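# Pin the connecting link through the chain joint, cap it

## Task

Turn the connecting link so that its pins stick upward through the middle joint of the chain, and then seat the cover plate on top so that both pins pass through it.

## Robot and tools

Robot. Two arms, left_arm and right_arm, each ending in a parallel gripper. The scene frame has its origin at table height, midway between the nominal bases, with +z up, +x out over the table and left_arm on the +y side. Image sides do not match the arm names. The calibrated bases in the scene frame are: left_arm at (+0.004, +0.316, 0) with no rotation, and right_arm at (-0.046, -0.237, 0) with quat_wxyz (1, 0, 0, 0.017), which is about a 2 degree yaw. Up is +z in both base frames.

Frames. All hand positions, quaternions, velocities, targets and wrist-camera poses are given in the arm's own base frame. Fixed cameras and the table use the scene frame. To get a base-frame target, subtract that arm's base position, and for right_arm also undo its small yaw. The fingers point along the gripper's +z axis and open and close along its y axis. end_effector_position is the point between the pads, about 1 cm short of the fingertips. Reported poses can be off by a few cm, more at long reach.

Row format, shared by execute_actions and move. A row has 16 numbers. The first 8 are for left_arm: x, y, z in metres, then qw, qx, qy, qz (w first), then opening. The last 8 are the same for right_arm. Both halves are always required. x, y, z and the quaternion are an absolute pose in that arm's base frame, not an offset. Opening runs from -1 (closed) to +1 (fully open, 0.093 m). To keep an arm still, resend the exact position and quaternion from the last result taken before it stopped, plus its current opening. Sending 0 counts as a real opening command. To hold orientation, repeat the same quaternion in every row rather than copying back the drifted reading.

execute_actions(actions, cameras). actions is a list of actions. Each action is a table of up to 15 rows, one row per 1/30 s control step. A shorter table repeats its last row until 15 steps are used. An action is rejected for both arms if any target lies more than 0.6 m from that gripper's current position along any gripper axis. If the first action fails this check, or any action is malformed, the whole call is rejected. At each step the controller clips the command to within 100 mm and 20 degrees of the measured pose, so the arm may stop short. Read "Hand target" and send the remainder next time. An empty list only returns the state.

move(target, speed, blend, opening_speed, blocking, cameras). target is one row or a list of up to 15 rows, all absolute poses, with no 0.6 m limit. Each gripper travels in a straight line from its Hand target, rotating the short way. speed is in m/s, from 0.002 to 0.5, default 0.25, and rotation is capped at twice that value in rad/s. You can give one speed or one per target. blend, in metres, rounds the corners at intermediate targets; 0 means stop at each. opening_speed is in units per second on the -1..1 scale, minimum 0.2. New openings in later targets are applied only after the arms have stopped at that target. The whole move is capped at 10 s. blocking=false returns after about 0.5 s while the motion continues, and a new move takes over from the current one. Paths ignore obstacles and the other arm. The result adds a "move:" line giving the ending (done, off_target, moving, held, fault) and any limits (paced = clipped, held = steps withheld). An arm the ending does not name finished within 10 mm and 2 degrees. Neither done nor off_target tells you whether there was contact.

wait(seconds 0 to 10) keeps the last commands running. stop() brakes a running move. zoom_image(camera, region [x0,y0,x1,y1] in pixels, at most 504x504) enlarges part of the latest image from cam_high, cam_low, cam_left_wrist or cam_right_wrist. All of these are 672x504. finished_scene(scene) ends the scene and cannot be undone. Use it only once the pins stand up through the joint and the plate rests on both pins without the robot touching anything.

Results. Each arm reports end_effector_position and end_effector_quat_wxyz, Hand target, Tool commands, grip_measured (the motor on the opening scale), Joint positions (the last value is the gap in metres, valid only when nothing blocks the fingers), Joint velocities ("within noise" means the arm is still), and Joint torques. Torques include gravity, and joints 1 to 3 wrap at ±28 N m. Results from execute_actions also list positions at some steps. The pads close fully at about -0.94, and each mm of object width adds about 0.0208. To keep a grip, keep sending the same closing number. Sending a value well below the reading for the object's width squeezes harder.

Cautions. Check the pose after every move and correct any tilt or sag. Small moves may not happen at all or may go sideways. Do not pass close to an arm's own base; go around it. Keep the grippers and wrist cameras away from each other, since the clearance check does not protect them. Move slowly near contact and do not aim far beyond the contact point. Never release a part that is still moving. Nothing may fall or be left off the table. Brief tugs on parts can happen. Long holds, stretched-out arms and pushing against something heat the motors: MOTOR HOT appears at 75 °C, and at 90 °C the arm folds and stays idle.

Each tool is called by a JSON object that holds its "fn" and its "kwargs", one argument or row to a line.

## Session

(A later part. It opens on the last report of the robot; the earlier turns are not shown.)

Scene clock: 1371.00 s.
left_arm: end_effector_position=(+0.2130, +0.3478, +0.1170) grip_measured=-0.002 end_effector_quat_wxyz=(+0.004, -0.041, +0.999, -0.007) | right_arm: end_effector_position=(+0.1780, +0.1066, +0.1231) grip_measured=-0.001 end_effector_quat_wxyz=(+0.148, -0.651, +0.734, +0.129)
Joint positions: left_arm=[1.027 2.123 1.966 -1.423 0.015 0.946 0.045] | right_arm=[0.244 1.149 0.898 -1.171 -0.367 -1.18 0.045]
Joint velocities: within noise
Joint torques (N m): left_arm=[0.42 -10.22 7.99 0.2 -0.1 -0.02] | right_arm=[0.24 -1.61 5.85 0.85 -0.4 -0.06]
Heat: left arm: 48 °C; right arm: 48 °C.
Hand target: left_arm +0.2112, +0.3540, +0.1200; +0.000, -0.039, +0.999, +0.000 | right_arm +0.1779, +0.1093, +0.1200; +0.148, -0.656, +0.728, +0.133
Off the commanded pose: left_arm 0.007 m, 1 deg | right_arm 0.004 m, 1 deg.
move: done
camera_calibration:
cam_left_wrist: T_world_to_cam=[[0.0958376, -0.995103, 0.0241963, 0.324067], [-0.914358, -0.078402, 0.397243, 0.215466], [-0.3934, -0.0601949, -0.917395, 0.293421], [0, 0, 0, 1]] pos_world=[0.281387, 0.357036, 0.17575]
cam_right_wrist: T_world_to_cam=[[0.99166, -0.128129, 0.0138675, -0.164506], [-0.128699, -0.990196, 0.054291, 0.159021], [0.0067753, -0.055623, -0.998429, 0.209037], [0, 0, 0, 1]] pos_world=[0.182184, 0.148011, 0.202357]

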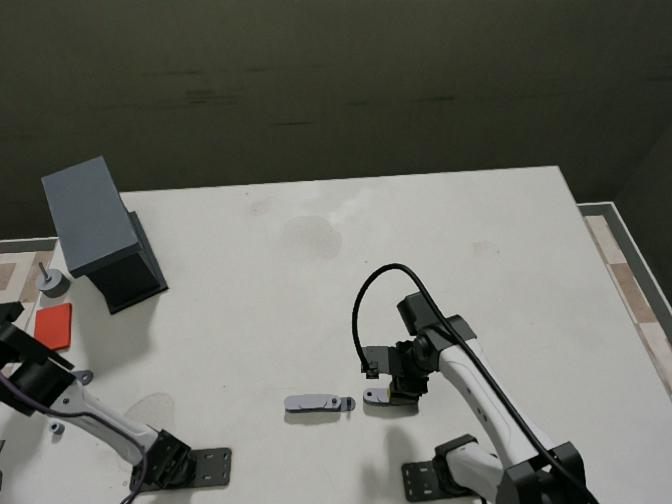

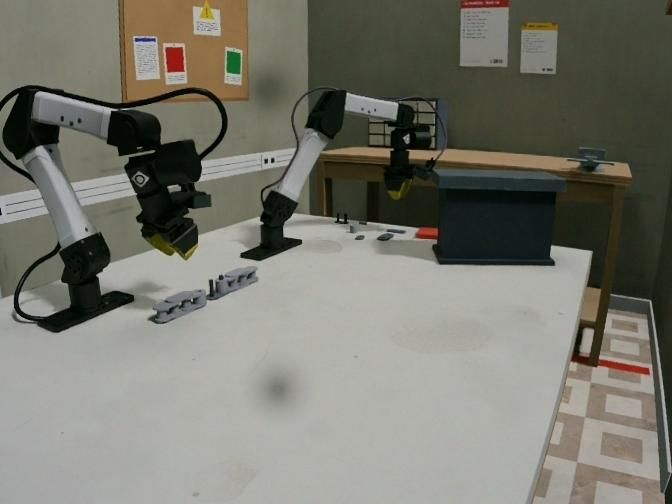

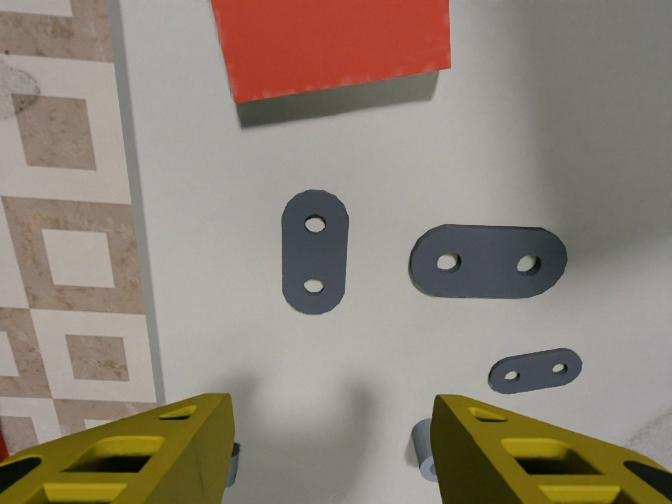

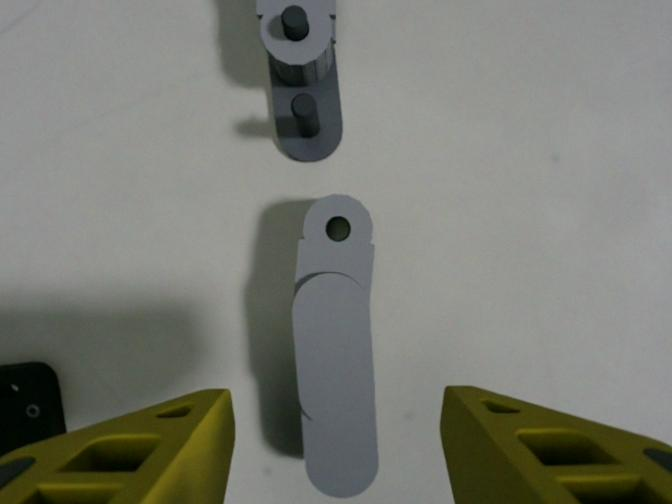

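{"fn": "move", "kwargs": {
  "target": [
    [0.2112,0.3542,0.12,0.0,-0.0384,0.9993,0.0,0.0,0.1785,0.1105,0.06,0.1482,-0.6557,0.7282,0.1334,0.0],
    [0.2112,0.3542,0.12,0.0,-0.0384,0.9993,0.0,0.0,0.1785,0.1105,0.030,0.1482,-0.6557,0.7282,0.1334,0.0]
  ],
  "speed": 0.06,
  "cameras": ["cam_right_wrist","cam_low"]
}}

Scene clock: 1391.53 s.
left_arm: end_effector_position=(+0.2128, +0.3477, +0.1170) grip_measured=-0.002 end_effector_quat_wxyz=(+0.003, -0.040, +0.999, -0.008) | right_arm: end_effector_position=(+0.1797, +0.1080, +0.0330) grip_measured=-0.001 end_effector_quat_wxyz=(+0.148, -0.653, +0.732, +0.130)
Joint positions: left_arm=[1.027 2.123 1.966 -1.423 0.014 0.947 0.045] | right_arm=[0.248 1.244 0.588 -0.763 -0.368 -1.18 0.045]
Joint velocities: within noise
Joint torques (N m): left_arm=[0.42 -10.24 8.02 0.21 -0.08 -0.06] | right_arm=[0.55 -2.1 5.38 0.86 -0.34 0.03]
Heat: left arm: 49 °C; right arm: 47 °C.
Hand target: left_arm +0.2112, +0.3541, +0.1200; +0.000, -0.038, +0.999, +0.000 | right_arm +0.1783, +0.1104, +0.0301; +0.148, -0.656, +0.728, +0.133
Off the commanded pose: left_arm 0.007 m, 1 deg | right_arm 0.004 m, 1 deg.
move: done
camera_calibration:
cam_right_wrist: T_world_to_cam=[[0.992267, -0.123171, 0.0153091, -0.16551], [-0.123818, -0.990887, 0.0530339, 0.164794], [0.00863729, -0.0545193, -0.998475, 0.118664], [0, 0, 0, 1]] pos_world=[0.18361, 0.149376, 0.112277]
Images, in order (width x height): cam_low 672x504, cam_right_wrist 672x504.

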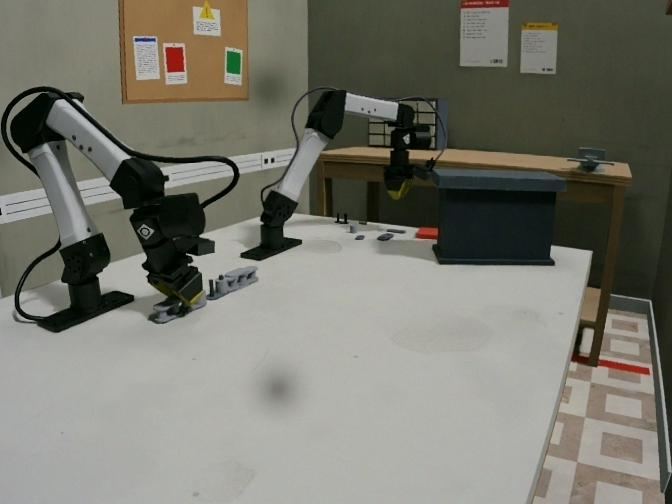

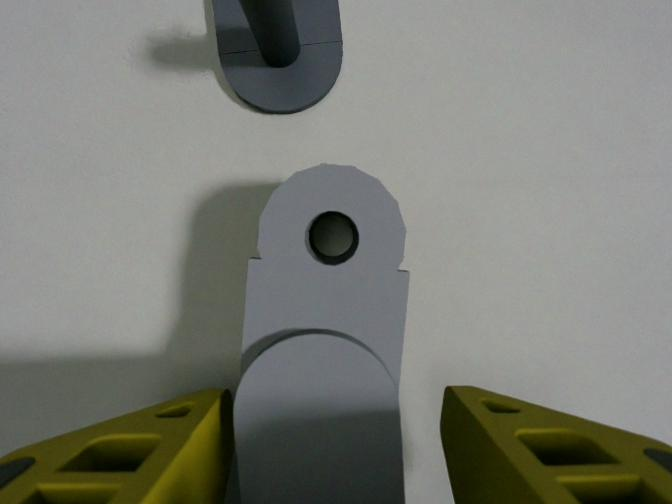

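{"fn": "move", "kwargs": {
  "target": [
    [0.2112,0.3542,0.12,0.0,-0.0384,0.9993,0.0,0.0,0.1755,0.1110,0.022,0.1482,-0.6557,0.7282,0.1334,0.0]
  ],
  "speed": 0.04,
  "cameras": ["cam_right_wrist"]
}}

Scene clock: 1397.43 s.
left_arm: end_effector_position=(+0.2128, +0.3477, +0.1170) grip_measured=-0.002 end_effector_quat_wxyz=(+0.003, -0.040, +0.999, -0.008) | right_arm: end_effector_position=(+0.1769, +0.1089, +0.0251) grip_measured=-0.001 end_effector_quat_wxyz=(+0.149, -0.655, +0.729, +0.130)
Joint positions: left_arm=[1.027 2.123 1.966 -1.423 0.014 0.947 0.045] | right_arm=[0.256 1.249 0.556 -0.724 -0.368 -1.18 0.045]
Joint velocities: within noise
Joint torques (N m): left_arm=[0.42 -10.24 8.01 0.21 -0.08 -0.07] | right_arm=[0.27 -1.92 5.31 0.82 -0.35 0.02]
Heat: left arm: 49 °C; right arm: 47 °C.
Hand target: left_arm +0.2112, +0.3541, +0.1200; +0.000, -0.038, +0.999, +0.000 | right_arm +0.1753, +0.1109, +0.0221; +0.148, -0.656, +0.728, +0.133
Off the commanded pose: left_arm 0.007 m, 1 deg | right_arm 0.004 m, 0 deg.
move: done
camera_calibration:
cam_right_wrist: T_world_to_cam=[[0.993091, -0.11596, 0.0180046, -0.163494], [-0.116751, -0.991803, 0.0519243, 0.164584], [0.0118359, -0.0536676, -0.998489, 0.110203], [0, 0, 0, 1]] pos_world=[0.180275, 0.150191, 0.104434]
Images, in order (width x height): cam_right_wrist 672x504.

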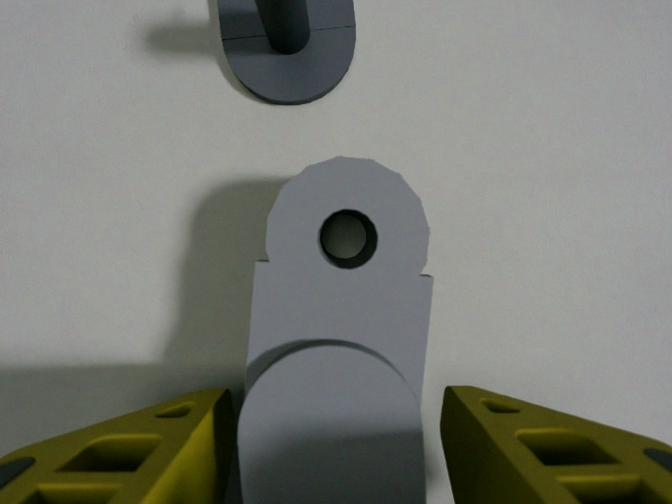

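{"fn": "move", "kwargs": {
  "target": [
    [0.2112,0.3542,0.12,0.0,-0.0384,0.9993,0.0,0.0,0.1755,0.1110,0.024,0.1482,-0.6557,0.7282,0.1334,-0.6],
    [0.2112,0.3542,0.12,0.0,-0.0384,0.9993,0.0,0.0,0.1755,0.1110,0.095,0.1482,-0.6557,0.7282,0.1334,-0.6]
  ],
  "speed": 0.05,
  "opening_speed": 1.0,
  "cameras": ["cam_right_wrist"]
}}

{"fn": "zoom_image", "kwargs": {
  "camera": "cam_right_wrist",
  "region": [260, 150, 440, 330]
}}

Scene clock: 1406.27 s.
left_arm: end_effector_position=(+0.2128, +0.3476, +0.1170) grip_measured=-0.002 end_effector_quat_wxyz=(+0.003, -0.040, +0.999, -0.008) | right_arm: end_effector_position=(+0.1704, +0.1070, +0.0826) grip_measured=-0.452 end_effector_quat_wxyz=(+0.131, -0.653, +0.733, +0.138)
Joint positions: left_arm=[1.027 2.123 1.966 -1.424 0.014 0.947 0.045] | right_arm=[0.256 1.172 0.754 -1.04 -0.367 -1.18 0.023]
Joint velocities: within noise
Joint torques (N m): left_arm=[0.43 -10.21 8.01 0.21 -0.08 -0.07] | right_arm=[0.29 -4.11 9.66 0.44 -0.4 0.08]
Heat: left arm: 49 °C; right arm: 47 °C.
Hand target: left_arm +0.2112, +0.3540, +0.1200; +0.000, -0.038, +0.999, +0.000 | right_arm +0.1753, +0.1110, +0.0947; +0.148, -0.656, +0.728, +0.134
Off the commanded pose: left_arm 0.007 m, 1 deg | right_arm 0.014 m, 2 deg.
move: off_target (right_arm)
camera_calibration:
cam_right_wrist: T_world_to_cam=[[0.993015, -0.116417, -0.0191783, -0.155112], [-0.114896, -0.991104, 0.0671641, 0.15737], [-0.0268268, -0.0644915, -0.997558, 0.175205], [0, 0, 0, 1]] pos_world=[0.17681, 0.149212, 0.161233]
Images, in order (width x height): cam_right_wrist 672x504.

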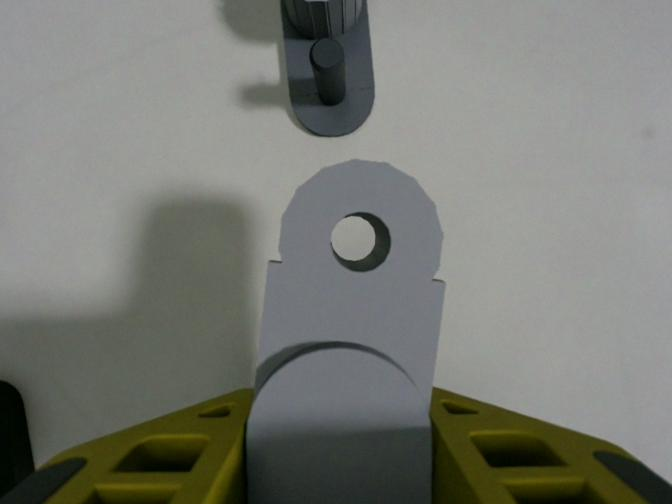

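Scaled by 2.800 from the camera's 672x504 image, which has a finer 960x720 frame.

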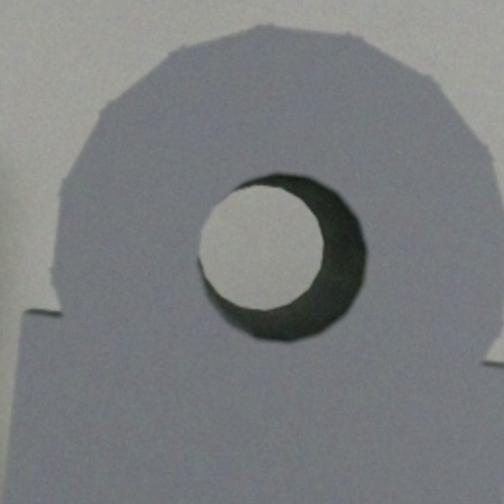

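{"fn": "move", "kwargs": {
  "target": [
    [0.2112,0.3542,0.12,0.0,-0.0384,0.9993,0.0,0.0,0.1755,0.130,0.125,0.1482,-0.6557,0.7282,0.1334,-0.6],
    [0.2112,0.3542,0.12,0.0,-0.0384,0.9993,0.0,0.0,0.1745,0.1630,0.115,0.1482,-0.6557,0.7282,0.1334,-0.6],
    [0.2112,0.3542,0.12,0.0,-0.0384,0.9993,0.0,0.0,0.1745,0.1630,0.085,0.1482,-0.6557,0.7282,0.1334,-0.6]
  ],
  "speed": 0.07,
  "blend": 0.01,
  "cameras": ["cam_right_wrist"]
}}

{"fn": "zoom_image", "kwargs": {
  "camera": "cam_right_wrist",
  "region": [280, 150, 440, 310]
}}

Scene clock: 1432.77 s.
left_arm: end_effector_position=(+0.2128, +0.3476, +0.1170) grip_measured=-0.002 end_effector_quat_wxyz=(+0.003, -0.040, +0.999, -0.008) | right_arm: end_effector_position=(+0.1702, +0.1575, +0.0833) grip_measured=-0.452 end_effector_quat_wxyz=(+0.135, -0.655, +0.732, +0.134)
Joint positions: left_arm=[1.027 2.123 1.966 -1.424 0.014 0.947 0.045] | right_arm=[0.518 1.215 0.778 -0.917 -0.318 -0.907 0.023]
Joint velocities: within noise
Joint torques (N m): left_arm=[0.42 -10.22 8.01 0.21 -0.08 -0.07] | right_arm=[0.36 -2.96 6.86 1.08 -0.31 0.03]
Heat: left arm: 50 °C; right arm: 50 °C.
Hand target: left_arm +0.2112, +0.3540, +0.1200; +0.000, -0.038, +0.999, +0.000 | right_arm +0.1744, +0.1629, +0.0852; +0.148, -0.656, +0.728, +0.134
Off the commanded pose: left_arm 0.007 m, 1 deg | right_arm 0.007 m, 2 deg.
move: done
camera_calibration:
cam_right_wrist: T_world_to_cam=[[0.993293, -0.115447, -0.00639588, -0.150264], [-0.11476, -0.991111, 0.0673044, 0.20733], [-0.0141091, -0.066119, -0.997712, 0.17726], [0, 0, 0, 1]] pos_world=[0.175551, 0.19986, 0.161939]
Images, in order (width x height): cam_right_wrist 672x504.

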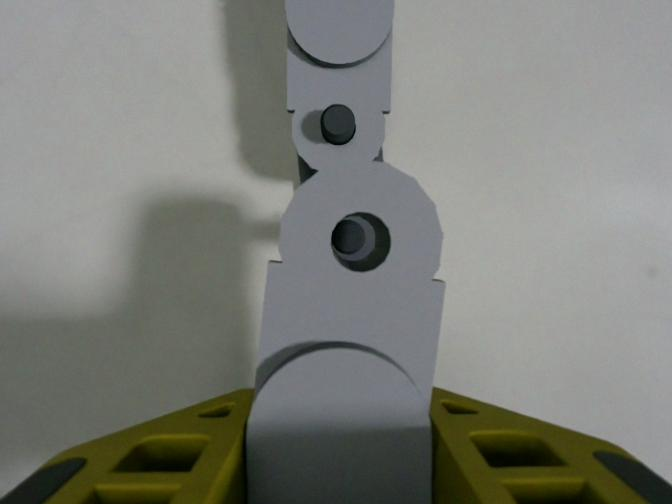

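Scaled by 3.150 from the camera's 672x504 image, which has a finer 960x720 frame.

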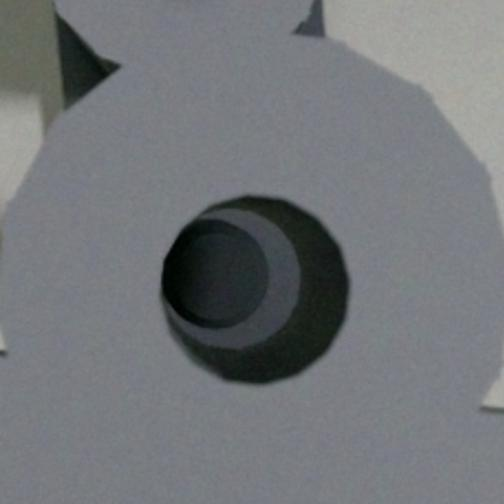

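{"fn": "move", "kwargs": {
  "target": [
    [0.2112,0.3542,0.12,0.0,-0.0384,0.9993,0.0,0.0,0.1741,0.1628,0.068,0.1482,-0.6557,0.7282,0.1334,-0.6]
  ],
  "speed": 0.05,
  "cameras": ["cam_right_wrist"]
}}

{"fn": "zoom_image", "kwargs": {
  "camera": "cam_right_wrist",
  "region": [280, 150, 440, 310]
}}

Scene clock: 1446.20 s.
left_arm: end_effector_position=(+0.2128, +0.3476, +0.1170) grip_measured=-0.002 end_effector_quat_wxyz=(+0.003, -0.040, +0.999, -0.008) | right_arm: end_effector_position=(+0.1701, +0.1574, +0.0666) grip_measured=-0.452 end_effector_quat_wxyz=(+0.136, -0.654, +0.732, +0.133)
Joint positions: left_arm=[1.027 2.123 1.966 -1.424 0.014 0.947 0.045] | right_arm=[0.518 1.23 0.72 -0.842 -0.317 -0.906 0.023]
Joint velocities: within noise
Joint torques (N m): left_arm=[0.4 -10.22 8.02 0.21 -0.08 -0.06] | right_arm=[0.42 -2.84 6.87 1.08 -0.34 0.07]
Heat: left arm: 51 °C; right arm: 49 °C.
Hand target: left_arm +0.2112, +0.3540, +0.1200; +0.000, -0.038, +0.999, +0.000 | right_arm +0.1740, +0.1626, +0.0682; +0.148, -0.656, +0.728, +0.133
Off the commanded pose: left_arm 0.007 m, 1 deg | right_arm 0.007 m, 1 deg.
move: done
camera_calibration:
cam_right_wrist: T_world_to_cam=[[0.993209, -0.116229, -0.00523074, -0.150225], [-0.115625, -0.99105, 0.0667171, 0.208488], [-0.0129384, -0.0656592, -0.997758, 0.160387], [0, 0, 0, 1]] pos_world=[0.175386, 0.199692, 0.145332]
Images, in order (width x height): cam_right_wrist 672x504.

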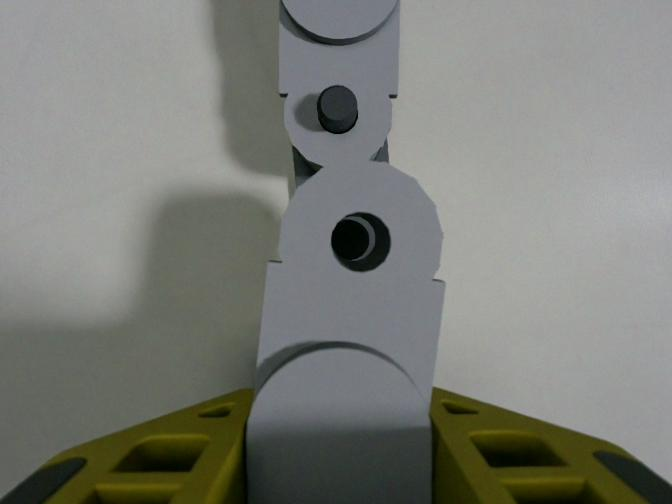

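Scaled by 3.150 from the camera's 672x504 image, which has a finer 960x720 frame.

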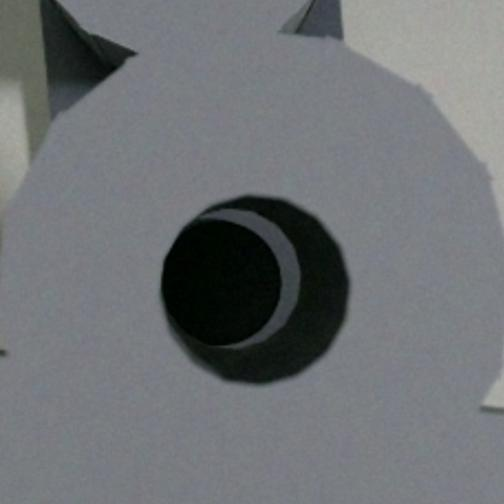

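{"fn": "move", "kwargs": {
  "target": [
    [0.2112,0.3542,0.12,0.0,-0.0384,0.9993,0.0,0.0,0.1732,0.1624,0.063,0.1482,-0.6557,0.7282,0.1334,-0.6]
  ],
  "speed": 0.04,
  "cameras": ["cam_right_wrist"]
}}

{"fn": "zoom_image", "kwargs": {
  "camera": "cam_right_wrist",
  "region": [280, 150, 440, 310]
}}

Scene clock: 1458.00 s.
left_arm: end_effector_position=(+0.2128, +0.3476, +0.1170) grip_measured=-0.002 end_effector_quat_wxyz=(+0.003, -0.040, +0.999, -0.008) | right_arm: end_effector_position=(+0.1695, +0.1571, +0.0623) grip_measured=-0.452 end_effector_quat_wxyz=(+0.137, -0.654, +0.732, +0.133)
Joint positions: left_arm=[1.027 2.123 1.966 -1.424 0.014 0.947 0.045] | right_arm=[0.518 1.23 0.702 -0.821 -0.317 -0.906 0.023]
Joint velocities: within noise
Joint torques (N m): left_arm=[0.42 -10.22 8.02 0.21 -0.08 -0.07] | right_arm=[0.55 -2.56 6.53 1.14 -0.32 0.05]
Heat: left arm: 51 °C; right arm: 49 °C.
Hand target: left_arm +0.2112, +0.3540, +0.1200; +0.000, -0.038, +0.999, +0.000 | right_arm +0.1731, +0.1623, +0.0632; +0.148, -0.656, +0.728, +0.133
Off the commanded pose: left_arm 0.007 m, 1 deg | right_arm 0.007 m, 1 deg.
move: done
camera_calibration:
cam_right_wrist: T_world_to_cam=[[0.993177, -0.116575, -0.00322326, -0.149779], [-0.116119, -0.991097, 0.0651446, 0.208572], [-0.0107888, -0.0643258, -0.997871, 0.155497], [0, 0, 0, 1]] pos_world=[0.174654, 0.199257, 0.141096]
Images, in order (width x height): cam_right_wrist 672x504.

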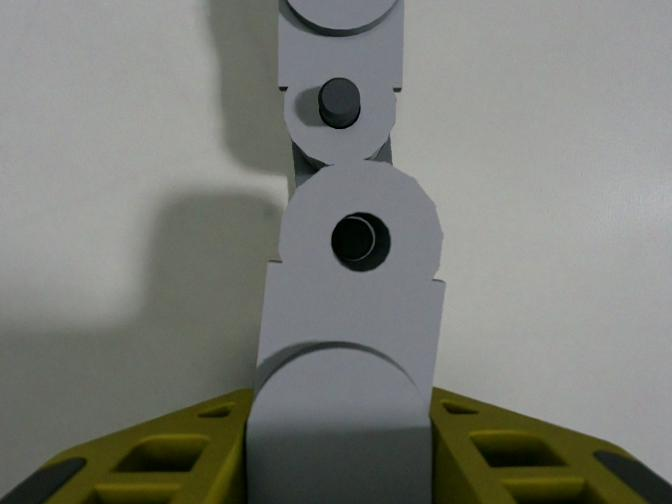

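Scaled by 3.150 from the camera's 672x504 image, which has a finer 960x720 frame.

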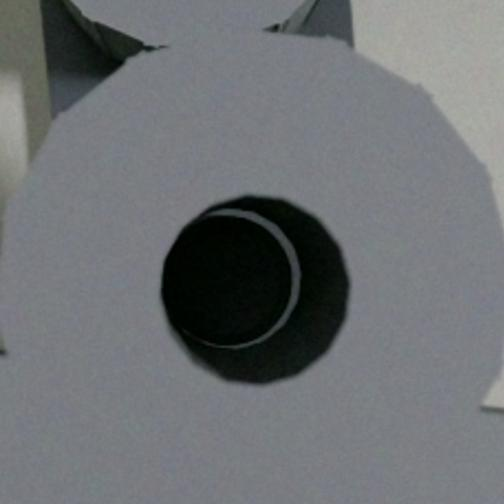

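{"fn": "move", "kwargs": {
  "target": [
    [0.2112,0.3542,0.12,0.0,-0.0384,0.9993,0.0,0.0,0.1729,0.1621,0.054,0.1482,-0.6557,0.7282,0.1334,-0.6]
  ],
  "speed": 0.04,
  "cameras": ["cam_right_wrist"]
}}

{"fn": "zoom_image", "kwargs": {
  "camera": "cam_right_wrist",
  "region": [280, 150, 440, 310]
}}

Scene clock: 1465.30 s.
left_arm: end_effector_position=(+0.2127, +0.3476, +0.1170) grip_measured=-0.002 end_effector_quat_wxyz=(+0.003, -0.040, +0.999, -0.008) | right_arm: end_effector_position=(+0.1688, +0.1567, +0.0528) grip_measured=-0.452 end_effector_quat_wxyz=(+0.136, -0.654, +0.732, +0.133)
Joint positions: left_arm=[1.027 2.123 1.966 -1.424 0.013 0.947 0.045] | right_arm=[0.518 1.244 0.671 -0.78 -0.317 -0.905 0.023]
Joint velocities: within noise
Joint torques (N m): left_arm=[0.42 -10.24 7.99 0.21 -0.08 -0.07] | right_arm=[0.57 -2.81 6.61 1.15 -0.34 0.01]
Heat: left arm: 51 °C; right arm: 48 °C.
Hand target: left_arm +0.2111, +0.3540, +0.1200; +0.000, -0.038, +0.999, +0.000 | right_arm +0.1727, +0.1619, +0.0542; +0.148, -0.656, +0.728, +0.134
Off the commanded pose: left_arm 0.007 m, 1 deg | right_arm 0.007 m, 2 deg.
move: done
camera_calibration:
cam_right_wrist: T_world_to_cam=[[0.993123, -0.116933, -0.00582273, -0.149007], [-0.116285, -0.990956, 0.0669573, 0.208663], [-0.0135996, -0.0658197, -0.997739, 0.146651], [0, 0, 0, 1]] pos_world=[0.174242, 0.199005, 0.131481]
Images, in order (width x height): cam_right_wrist 672x504.

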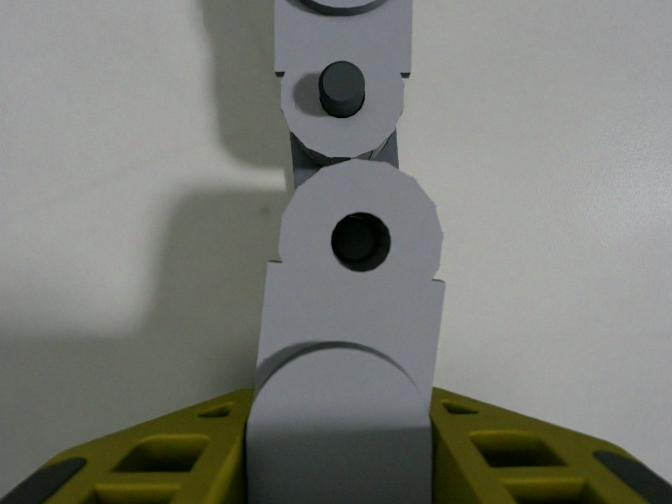

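Scaled by 3.150 from the camera's 672x504 image, which has a finer 960x720 frame.

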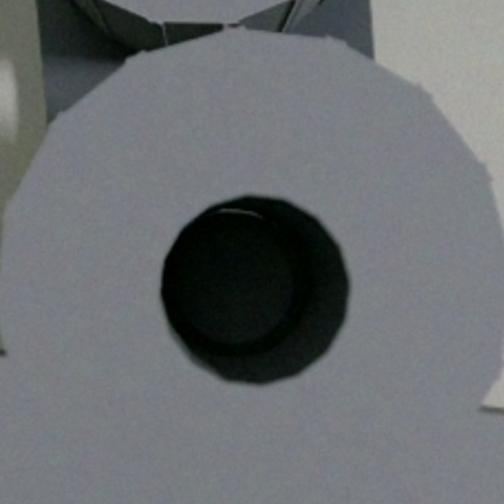

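{"fn": "move", "kwargs": {
  "target": [
    [0.2112,0.3542,0.12,0.0,-0.0384,0.9993,0.0,0.0,0.1729,0.1621,0.044,0.1482,-0.6557,0.7282,0.1334,-0.6],
    [0.2112,0.3542,0.12,0.0,-0.0384,0.9993,0.0,0.0,0.1729,0.1621,0.034,0.1482,-0.6557,0.7282,0.1334,-0.6]
  ],
  "speed": 0.03,
  "blend": 0.003,
  "cameras": ["cam_right_wrist","cam_low"]
}}

{"fn": "zoom_image", "kwargs": {
  "camera": "cam_low",
  "region": [130, 200, 290, 320]
}}

Scene clock: 1472.83 s.
left_arm: end_effector_position=(+0.2127, +0.3476, +0.1170) grip_measured=-0.002 end_effector_quat_wxyz=(+0.003, -0.040, +0.999, -0.008) | right_arm: end_effector_position=(+0.1688, +0.1567, +0.0333) grip_measured=-0.452 end_effector_quat_wxyz=(+0.136, -0.654, +0.732, +0.133)
Joint positions: left_arm=[1.027 2.123 1.966 -1.424 0.013 0.947 0.045] | right_arm=[0.518 1.279 0.611 -0.684 -0.317 -0.905 0.023]
Joint velocities: within noise
Joint torques (N m): left_arm=[0.43 -10.22 8.03 0.21 -0.08 -0.07] | right_arm=[0.49 -2.8 6.32 1.18 -0.28 0.05]
Heat: left arm: 51 °C; right arm: 48 °C.
Hand target: left_arm +0.2111, +0.3540, +0.1200; +0.000, -0.038, +0.999, +0.000 | right_arm +0.1728, +0.1620, +0.0343; +0.148, -0.656, +0.728, +0.134
Off the commanded pose: left_arm 0.007 m, 1 deg | right_arm 0.007 m, 1 deg.
move: done
camera_calibration:
cam_right_wrist: T_world_to_cam=[[0.993125, -0.116932, -0.00551568, -0.149127], [-0.116307, -0.990969, 0.0667315, 0.209978], [-0.0132689, -0.0656312, -0.997756, 0.12712], [0, 0, 0, 1]] pos_world=[0.174211, 0.198987, 0.112]
Images, in order (width x height): cam_low 672x504, cam_right_wrist 672x504.

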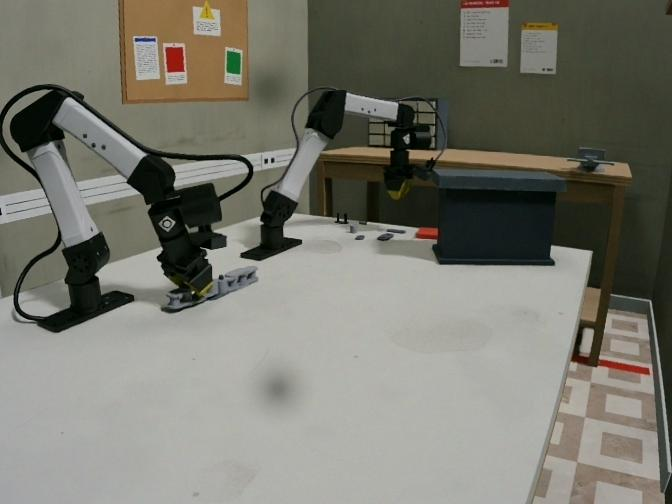

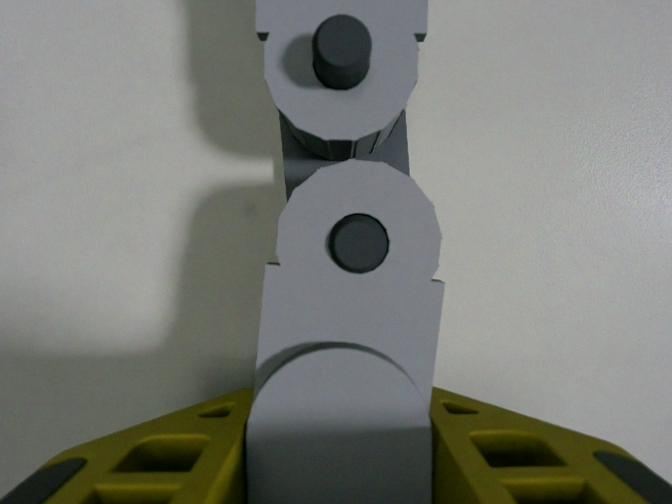

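Scaled by 3.150 from the camera's 672x504 image, which has a finer 960x720 frame.

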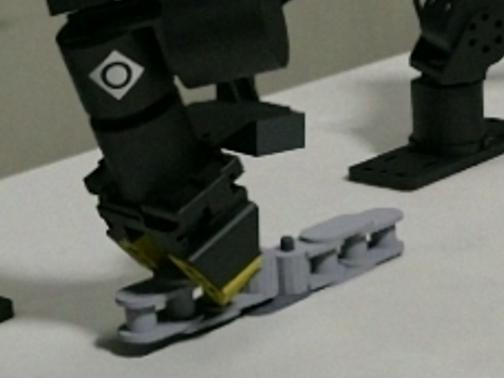

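{"fn": "move", "kwargs": {
  "target": [
    [0.2112,0.3542,0.12,0.0,-0.0384,0.9993,0.0,0.0,0.1729,0.1621,0.027,0.1482,-0.6557,0.7282,0.1334,-0.6],
    [0.2112,0.3542,0.12,0.0,-0.0384,0.9993,0.0,0.0,0.1729,0.1621,0.029,0.1482,-0.6557,0.7282,0.1334,-0.1],
    [0.2112,0.3542,0.12,0.0,-0.0384,0.9993,0.0,0.0,0.1729,0.1600,0.11,0.1482,-0.6557,0.7282,0.1334,-0.1]
  ],
  "speed": 0.05,
  "opening_speed": 0.7,
  "cameras": ["cam_right_wrist","cam_low"]
}}

{"fn": "zoom_image", "kwargs": {
  "camera": "cam_low",
  "region": [130, 200, 290, 320]
}}

Scene clock: 1484.20 s.
left_arm: end_effector_position=(+0.2127, +0.3476, +0.1170) grip_measured=-0.002 end_effector_quat_wxyz=(+0.003, -0.040, +0.999, -0.008) | right_arm: end_effector_position=(+0.1729, +0.1590, +0.1025) grip_measured=-0.101 end_effector_quat_wxyz=(+0.143, -0.654, +0.731, +0.132)
Joint positions: left_arm=[1.027 2.123 1.966 -1.424 0.013 0.947 0.045] | right_arm=[0.518 1.201 0.844 -0.981 -0.317 -0.905 0.04]
Joint velocities: within noise
Joint torques (N m): left_arm=[0.42 -10.24 8.02 0.22 -0.08 -0.07] | right_arm=[-0.27 -4.03 8.88 0.67 -0.34 -0.06]
Heat: left arm: 51 °C; right arm: 48 °C.
Hand target: left_arm +0.2111, +0.3540, +0.1200; +0.000, -0.038, +0.999, +0.000 | right_arm +0.1728, +0.1600, +0.1098; +0.148, -0.656, +0.728, +0.133
Off the commanded pose: left_arm 0.007 m, 1 deg | right_arm 0.008 m, 1 deg.
move: done
camera_calibration:
cam_right_wrist: T_world_to_cam=[[0.993125, -0.116932, 0.00553839, -0.153653], [-0.117055, -0.991395, 0.0585987, 0.209167], [-0.00136132, -0.0588441, -0.998266, 0.193266], [0, 0, 0, 1]] pos_world=[0.177344, 0.200773, 0.181525]
Images, in order (width x height): cam_low 672x504, cam_right_wrist 672x504.

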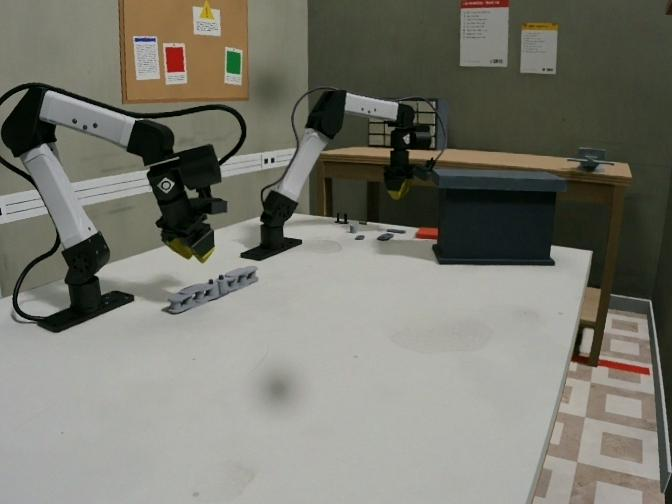

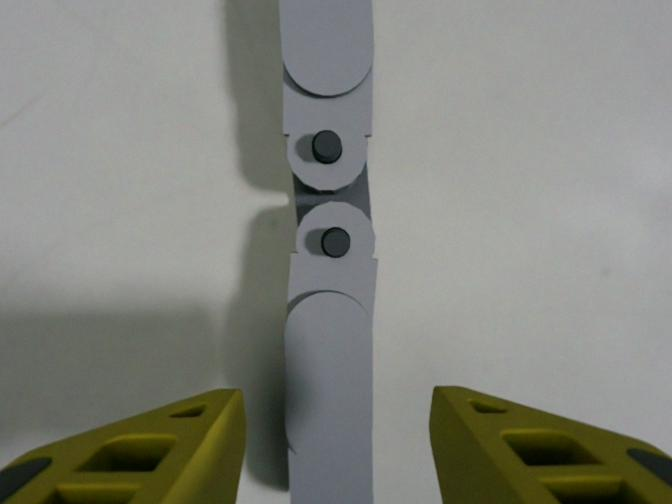

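Scaled by 3.150 from the camera's 672x504 image, which has a finer 960x720 frame.

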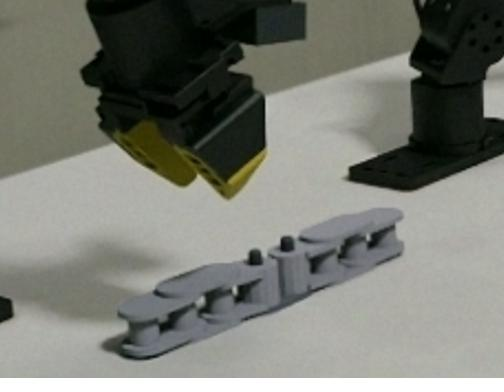

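{"fn": "move", "kwargs": {
  "target": [
    [0.2100,0.3615,0.060,0.0,-0.0320,0.9995,0.0,0.0,0.30,-0.05,0.25,0.582,-0.05,0.81,0.0,0.0]
  ],
  "speed": 0.08,
  "cameras": ["cam_left_wrist"]
}}

Scene clock: 1514.53 s.
left_arm: end_effector_position=(+0.2149, +0.3580, +0.0701) grip_measured=-0.002 end_effector_quat_wxyz=(+0.009, -0.032, +0.999, +0.002) | right_arm: end_effector_position=(+0.2990, -0.0455, +0.2548) grip_measured=-0.001 end_effector_quat_wxyz=(+0.586, -0.060, +0.808, +0.003)
Joint positions: left_arm=[1.036 2.144 1.812 -1.226 0.013 0.971 0.045] | right_arm=[-0.395 0.779 0.676 -0.254 -0.448 -0.228 0.045]
Joint velocities: within noise
Joint torques (N m): left_arm=[0.75 -9.65 4.88 0.49 -0.08 -0.07] | right_arm=[-0.95 0.03 7.02 2.28 0 0.06]
Heat: left arm: 52 °C; right arm: 49 °C.
Hand target: left_arm +0.2099, +0.3612, +0.0601; +0.000, -0.032, +0.999, +0.000 | right_arm +0.2998, -0.0499, +0.2499; +0.583, -0.050, +0.811, +0.000
Off the commanded pose: left_arm 0.012 m, 1 deg | right_arm 0.007 m, 1 deg.
move: off_target (left_arm)
camera_calibration:
cam_left_wrist: T_world_to_cam=[[0.0789701, -0.996861, 0.00559666, 0.340754], [-0.919649, -0.0706845, 0.386328, 0.235737], [-0.38472, -0.0356553, -0.922345, 0.241436], [0, 0, 0, 1]] pos_world=[0.282771, 0.364956, 0.129708]
Images, in order (width x height): cam_left_wrist 672x504.

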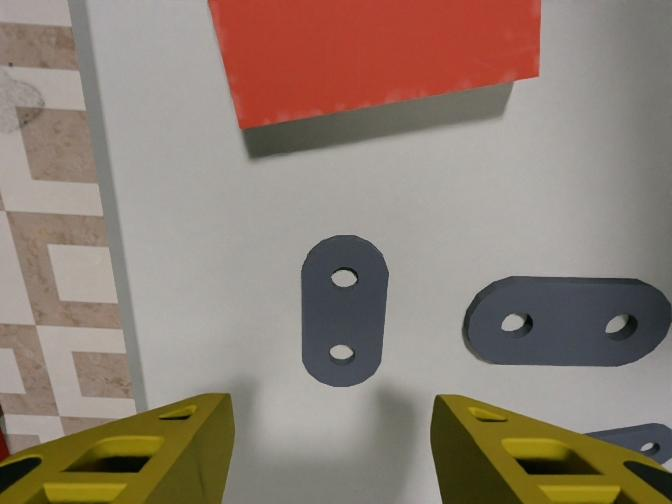

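{"fn": "move", "kwargs": {
  "target": [
    [0.2065,0.3590,0.032,0.0,-0.0320,0.9995,0.0,-0.1,0.30,-0.05,0.25,0.582,-0.05,0.81,0.0,0.0]
  ],
  "speed": 0.05,
  "cameras": ["cam_left_wrist"]
}}

Scene clock: 1523.70 s.
left_arm: end_effector_position=(+0.2111, +0.3557, +0.0391) grip_measured=-0.098 end_effector_quat_wxyz=(+0.007, -0.033, +0.999, -0.001) | right_arm: end_effector_position=(+0.2991, -0.0457, +0.2551) grip_measured=-0.001 end_effector_quat_wxyz=(+0.586, -0.059, +0.808, +0.003)
Joint positions: left_arm=[1.041 2.155 1.705 -1.116 0.013 0.975 0.04] | right_arm=[-0.395 0.779 0.676 -0.253 -0.447 -0.227 0.045]
Joint velocities: within noise
Joint torques (N m): left_arm=[0.68 -10.3 4.86 0.4 -0.08 -0.06] | right_arm=[-0.98 -0.27 6.87 2.27 -0.05 0.04]
Heat: left arm: 52 °C; right arm: 49 °C.
Hand target: left_arm +0.2064, +0.3588, +0.0321; +0.000, -0.032, +0.999, +0.000 | right_arm +0.2999, -0.0499, +0.2500; +0.583, -0.050, +0.811, +0.000
Off the commanded pose: left_arm 0.009 m, 1 deg | right_arm 0.007 m, 1 deg.
move: done
camera_calibration:
cam_left_wrist: T_world_to_cam=[[0.0797671, -0.99674, 0.0120836, 0.338432], [-0.918013, -0.0687321, 0.390548, 0.242876], [-0.388444, -0.0422458, -0.920503, 0.214371], [0, 0, 0, 1]] pos_world=[0.279239, 0.363079, 0.0983854]
Images, in order (width x height): cam_left_wrist 672x504.

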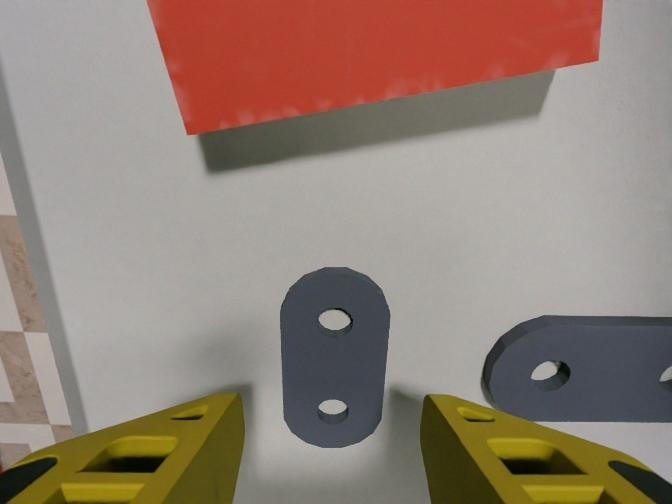

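{"fn": "move", "kwargs": {
  "target": [
    [0.2065,0.3590,0.014,0.0,-0.0320,0.9995,0.0,-0.1,0.30,-0.05,0.25,0.582,-0.05,0.81,0.0,0.0]
  ],
  "speed": 0.04,
  "cameras": ["cam_left_wrist"]
}}

Scene clock: 1528.73 s.
left_arm: end_effector_position=(+0.2114, +0.3561, +0.0212) grip_measured=-0.098 end_effector_quat_wxyz=(+0.007, -0.033, +0.999, -0.001) | right_arm: end_effector_position=(+0.2991, -0.0458, +0.2551) grip_measured=-0.001 end_effector_quat_wxyz=(+0.586, -0.059, +0.808, +0.003)
Joint positions: left_arm=[1.041 2.173 1.662 -1.054 0.013 0.975 0.04] | right_arm=[-0.395 0.779 0.676 -0.253 -0.447 -0.227 0.045]
Joint velocities: within noise
Joint torques (N m): left_arm=[0.66 -10.35 4.85 0.49 -0.07 -0.06] | right_arm=[-0.92 -0.21 6.76 2.21 -0.02 0.05]
Heat: left arm: 53 °C; right arm: 49 °C.
Hand target: left_arm +0.2064, +0.3589, +0.0141; +0.000, -0.032, +0.999, +0.000 | right_arm +0.2998, -0.0499, +0.2499; +0.583, -0.050, +0.811, +0.000
Off the commanded pose: left_arm 0.009 m, 1 deg | right_arm 0.007 m, 1 deg.
move: done
camera_calibration:
cam_left_wrist: T_world_to_cam=[[0.0793824, -0.996778, 0.0114528, 0.339159], [-0.91819, -0.068641, 0.390147, 0.250114], [-0.388104, -0.0414867, -0.920681, 0.197726], [0, 0, 0, 1]] pos_world=[0.279467, 0.363437, 0.080577]
Images, in order (width x height): cam_left_wrist 672x504.

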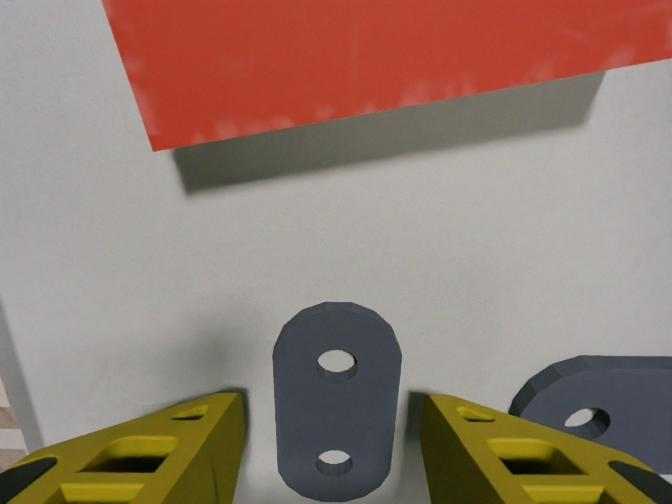

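{"fn": "move", "kwargs": {
  "target": [
    [0.2065,0.3590,0.0045,0.0,-0.0320,0.9995,0.0,-0.1,0.30,-0.05,0.25,0.582,-0.05,0.81,0.0,0.0],
    [0.2065,0.3590,0.0045,0.0,-0.0320,0.9995,0.0,-0.7,0.30,-0.05,0.25,0.582,-0.05,0.81,0.0,0.0]
  ],
  "speed": 0.03,
  "opening_speed": 0.8,
  "cameras": ["cam_left_wrist"]
}}

{"fn": "move", "kwargs": {
  "target": [
    [0.2065,0.3590,0.09,0.0,-0.0320,0.9995,0.0,-0.7,0.30,-0.05,0.25,0.582,-0.05,0.81,0.0,0.0]
  ],
  "speed": 0.08,
  "cameras": ["cam_left_wrist"]
}}

Scene clock: 1536.97 s.
left_arm: end_effector_position=(+0.2116, +0.3565, +0.0120) grip_measured=-0.455 end_effector_quat_wxyz=(+0.008, -0.033, +0.999, +0.000) | right_arm: end_effector_position=(+0.2991, -0.0458, +0.2551) grip_measured=-0.001 end_effector_quat_wxyz=(+0.586, -0.059, +0.808, +0.003)
Joint positions: left_arm=[1.041 2.184 1.641 -1.021 0.013 0.975 0.023] | right_arm=[-0.395 0.779 0.676 -0.252 -0.447 -0.227 0.045]
Joint velocities: within noise
Joint torques (N m): left_arm=[0.66 -10.3 4.77 0.48 -0.08 -0.07] | right_arm=[-0.84 0.12 6.69 2.21 -0.06 0.07]
Heat: left arm: 52 °C; right arm: 49 °C.
Hand target: left_arm +0.2064, +0.3588, +0.0046; +0.000, -0.032, +0.999, +0.000 | right_arm +0.2999, -0.0499, +0.2500; +0.583, -0.050, +0.811, +0.000
Off the commanded pose: left_arm 0.009 m, 1 deg | right_arm 0.007 m, 1 deg.
move: done
camera_calibration:
cam_left_wrist: T_world_to_cam=[[0.079374, -0.996793, 0.0102019, 0.33966], [-0.918491, -0.069154, 0.389348, 0.254188], [-0.387394, -0.0402745, -0.921034, 0.188806], [0, 0, 0, 1]] pos_world=[0.279652, 0.363752, 0.0714636]
Images, in order (width x height): cam_left_wrist 672x504.

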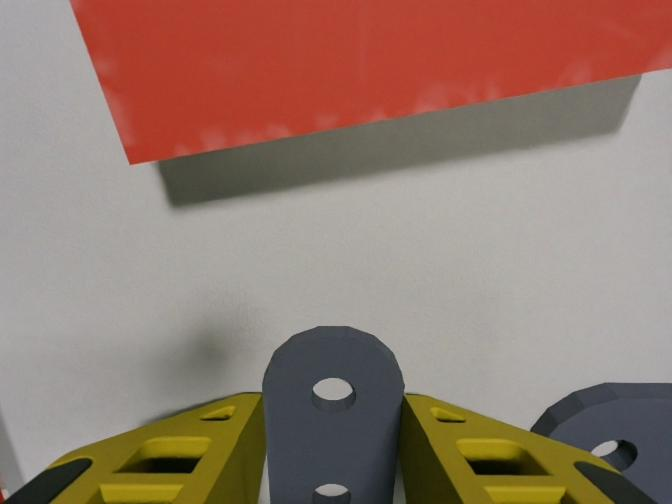

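Scene clock: 1538.73 s.
left_arm: end_effector_position=(+0.2075, +0.3494, +0.0629) grip_measured=-0.455 end_effector_quat_wxyz=(-0.013, -0.033, +0.999, -0.032) | right_arm: end_effector_position=(+0.2991, -0.0458, +0.2551) grip_measured=-0.001 end_effector_quat_wxyz=(+0.586, -0.059, +0.808, +0.003)
Joint positions: left_arm=[1.041 2.184 1.845 -1.3 0.013 0.975 0.023] | right_arm=[-0.395 0.779 0.676 -0.252 -0.447 -0.227 0.045]
Joint velocities: within noise
Joint torques (N m): left_arm=[0.64 -16.8 7.97 0.04 -0.08 -0.07] | right_arm=[-0.75 -0.12 6.87 2.28 -0.04 0.05]
Heat: left arm: 53 °C; right arm: 49 °C.
Hand target: left_arm +0.2062, +0.3582, +0.0896; +0.000, -0.032, +0.999, +0.000 | right_arm +0.2999, -0.0499, +0.2500; +0.583, -0.050, +0.811, +0.000
Off the commanded pose: left_arm 0.029 m, 4 deg | right_arm 0.007 m, 1 deg.
move: off_target (left_arm)
camera_calibration:
cam_left_wrist: T_world_to_cam=[[0.0809595, -0.994089, 0.0723432, 0.327249], [-0.902793, -0.0423785, 0.427983, 0.215066], [-0.422387, -0.0999602, -0.900887, 0.260577], [0, 0, 0, 1]] pos_world=[0.277731, 0.360476, 0.119031]
Images, in order (width x height): cam_left_wrist 672x504.

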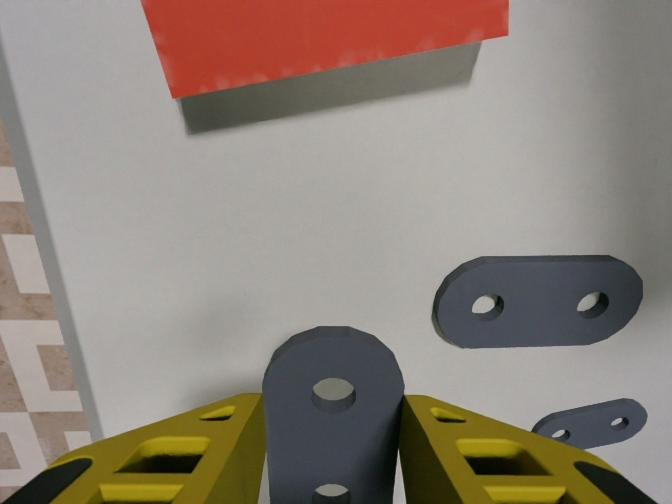

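{"fn": "move", "kwargs": {
  "target": [
    [0.24,0.31,0.18,0.0,-0.0320,0.9995,0.0,-0.7,0.30,-0.05,0.25,0.582,-0.05,0.81,0.0,0.0],
    [0.35,0.10,0.20,0.0,0.18,0.984,0.0,-0.7,0.30,-0.05,0.25,0.582,-0.05,0.81,0.0,0.0],
    [0.32,-0.15,0.20,0.0,0.47,0.883,0.0,-0.7,0.30,-0.05,0.25,0.582,-0.05,0.81,0.0,0.0],
    [0.218,-0.342,0.12,0.0,0.7071,0.7071,0.0,-0.7,0.30,-0.05,0.25,0.582,-0.05,0.81,0.0,0.0]
  ],
  "speed": 0.15,
  "blend": 0.05
}}

Scene clock: 1553.07 s.
left_arm: end_effector_position=(+0.2111, -0.3342, +0.1167) grip_measured=-0.455 end_effector_quat_wxyz=(-0.017, +0.703, +0.711, -0.002) | right_arm: end_effector_position=(+0.2991, -0.0458, +0.2551) grip_measured=-0.001 end_effector_quat_wxyz=(+0.586, -0.059, +0.808, +0.003)
Joint positions: left_arm=[-1.002 2.091 1.916 -1.427 0.012 0.557 0.023] | right_arm=[-0.395 0.779 0.676 -0.252 -0.447 -0.227 0.045]
Joint velocities: within noise
Joint torques (N m): left_arm=[-0.25 -9.95 8.13 0.4 -0.08 -0.08] | right_arm=[-0.87 -0.08 6.72 2.27 -0.07 0.02]
Heat: left arm: 57 °C; right arm: 49 °C.
Hand target: left_arm +0.2178, -0.3418, +0.1201; +0.000, +0.707, +0.707, +0.000 | right_arm +0.2999, -0.0499, +0.2500; +0.583, -0.050, +0.811, +0.000
Off the commanded pose: left_arm 0.011 m, 2 deg | right_arm 0.007 m, 1 deg.
move: off_target (left_arm)
camera_calibration:
cam_left_wrist: T_world_to_cam=[[-0.999018, -0.0267636, 0.0353169, 0.199097], [-0.00935393, 0.906411, 0.422292, 0.295457], [-0.0433137, 0.421547, -0.905771, 0.33708], [0, 0, 0, 1]] pos_world=[0.216265, -0.404573, 0.173517]
cam_right_wrist: T_world_to_cam=[[0.0844199, -0.994227, 0.0662312, -0.0876262], [-0.688007, -0.106241, -0.717885, 0.421358], [0.720777, 0.0150363, -0.693004, 0.0432606], [0, 0, 0, 1]] pos_world=[0.266114, -0.0430051, 0.33827]

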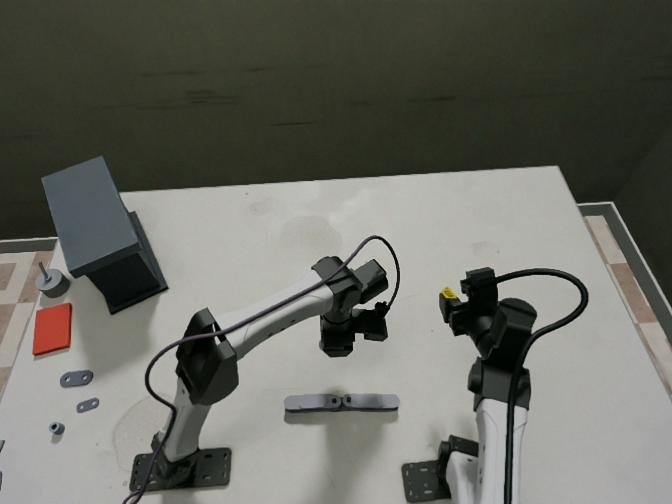

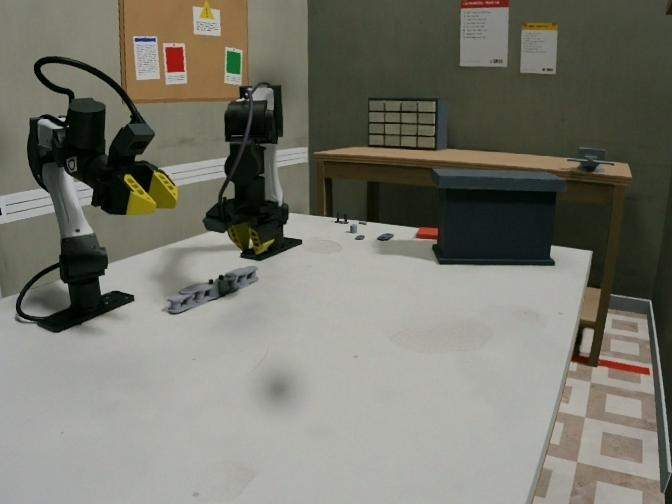

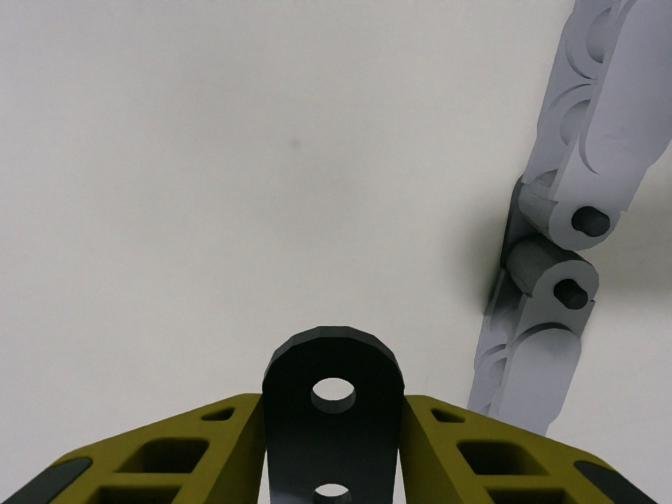

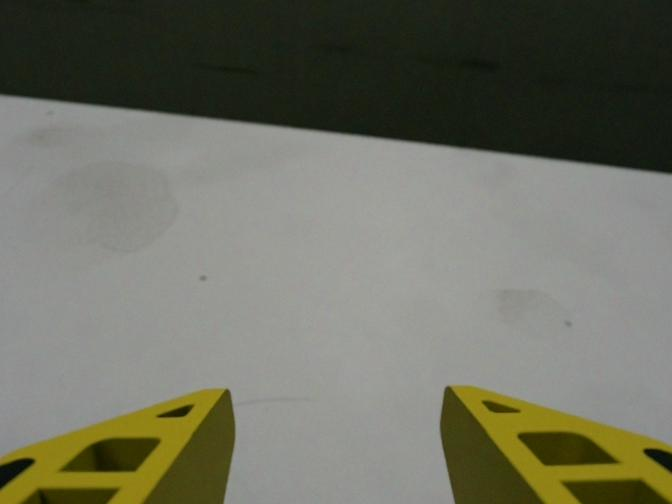

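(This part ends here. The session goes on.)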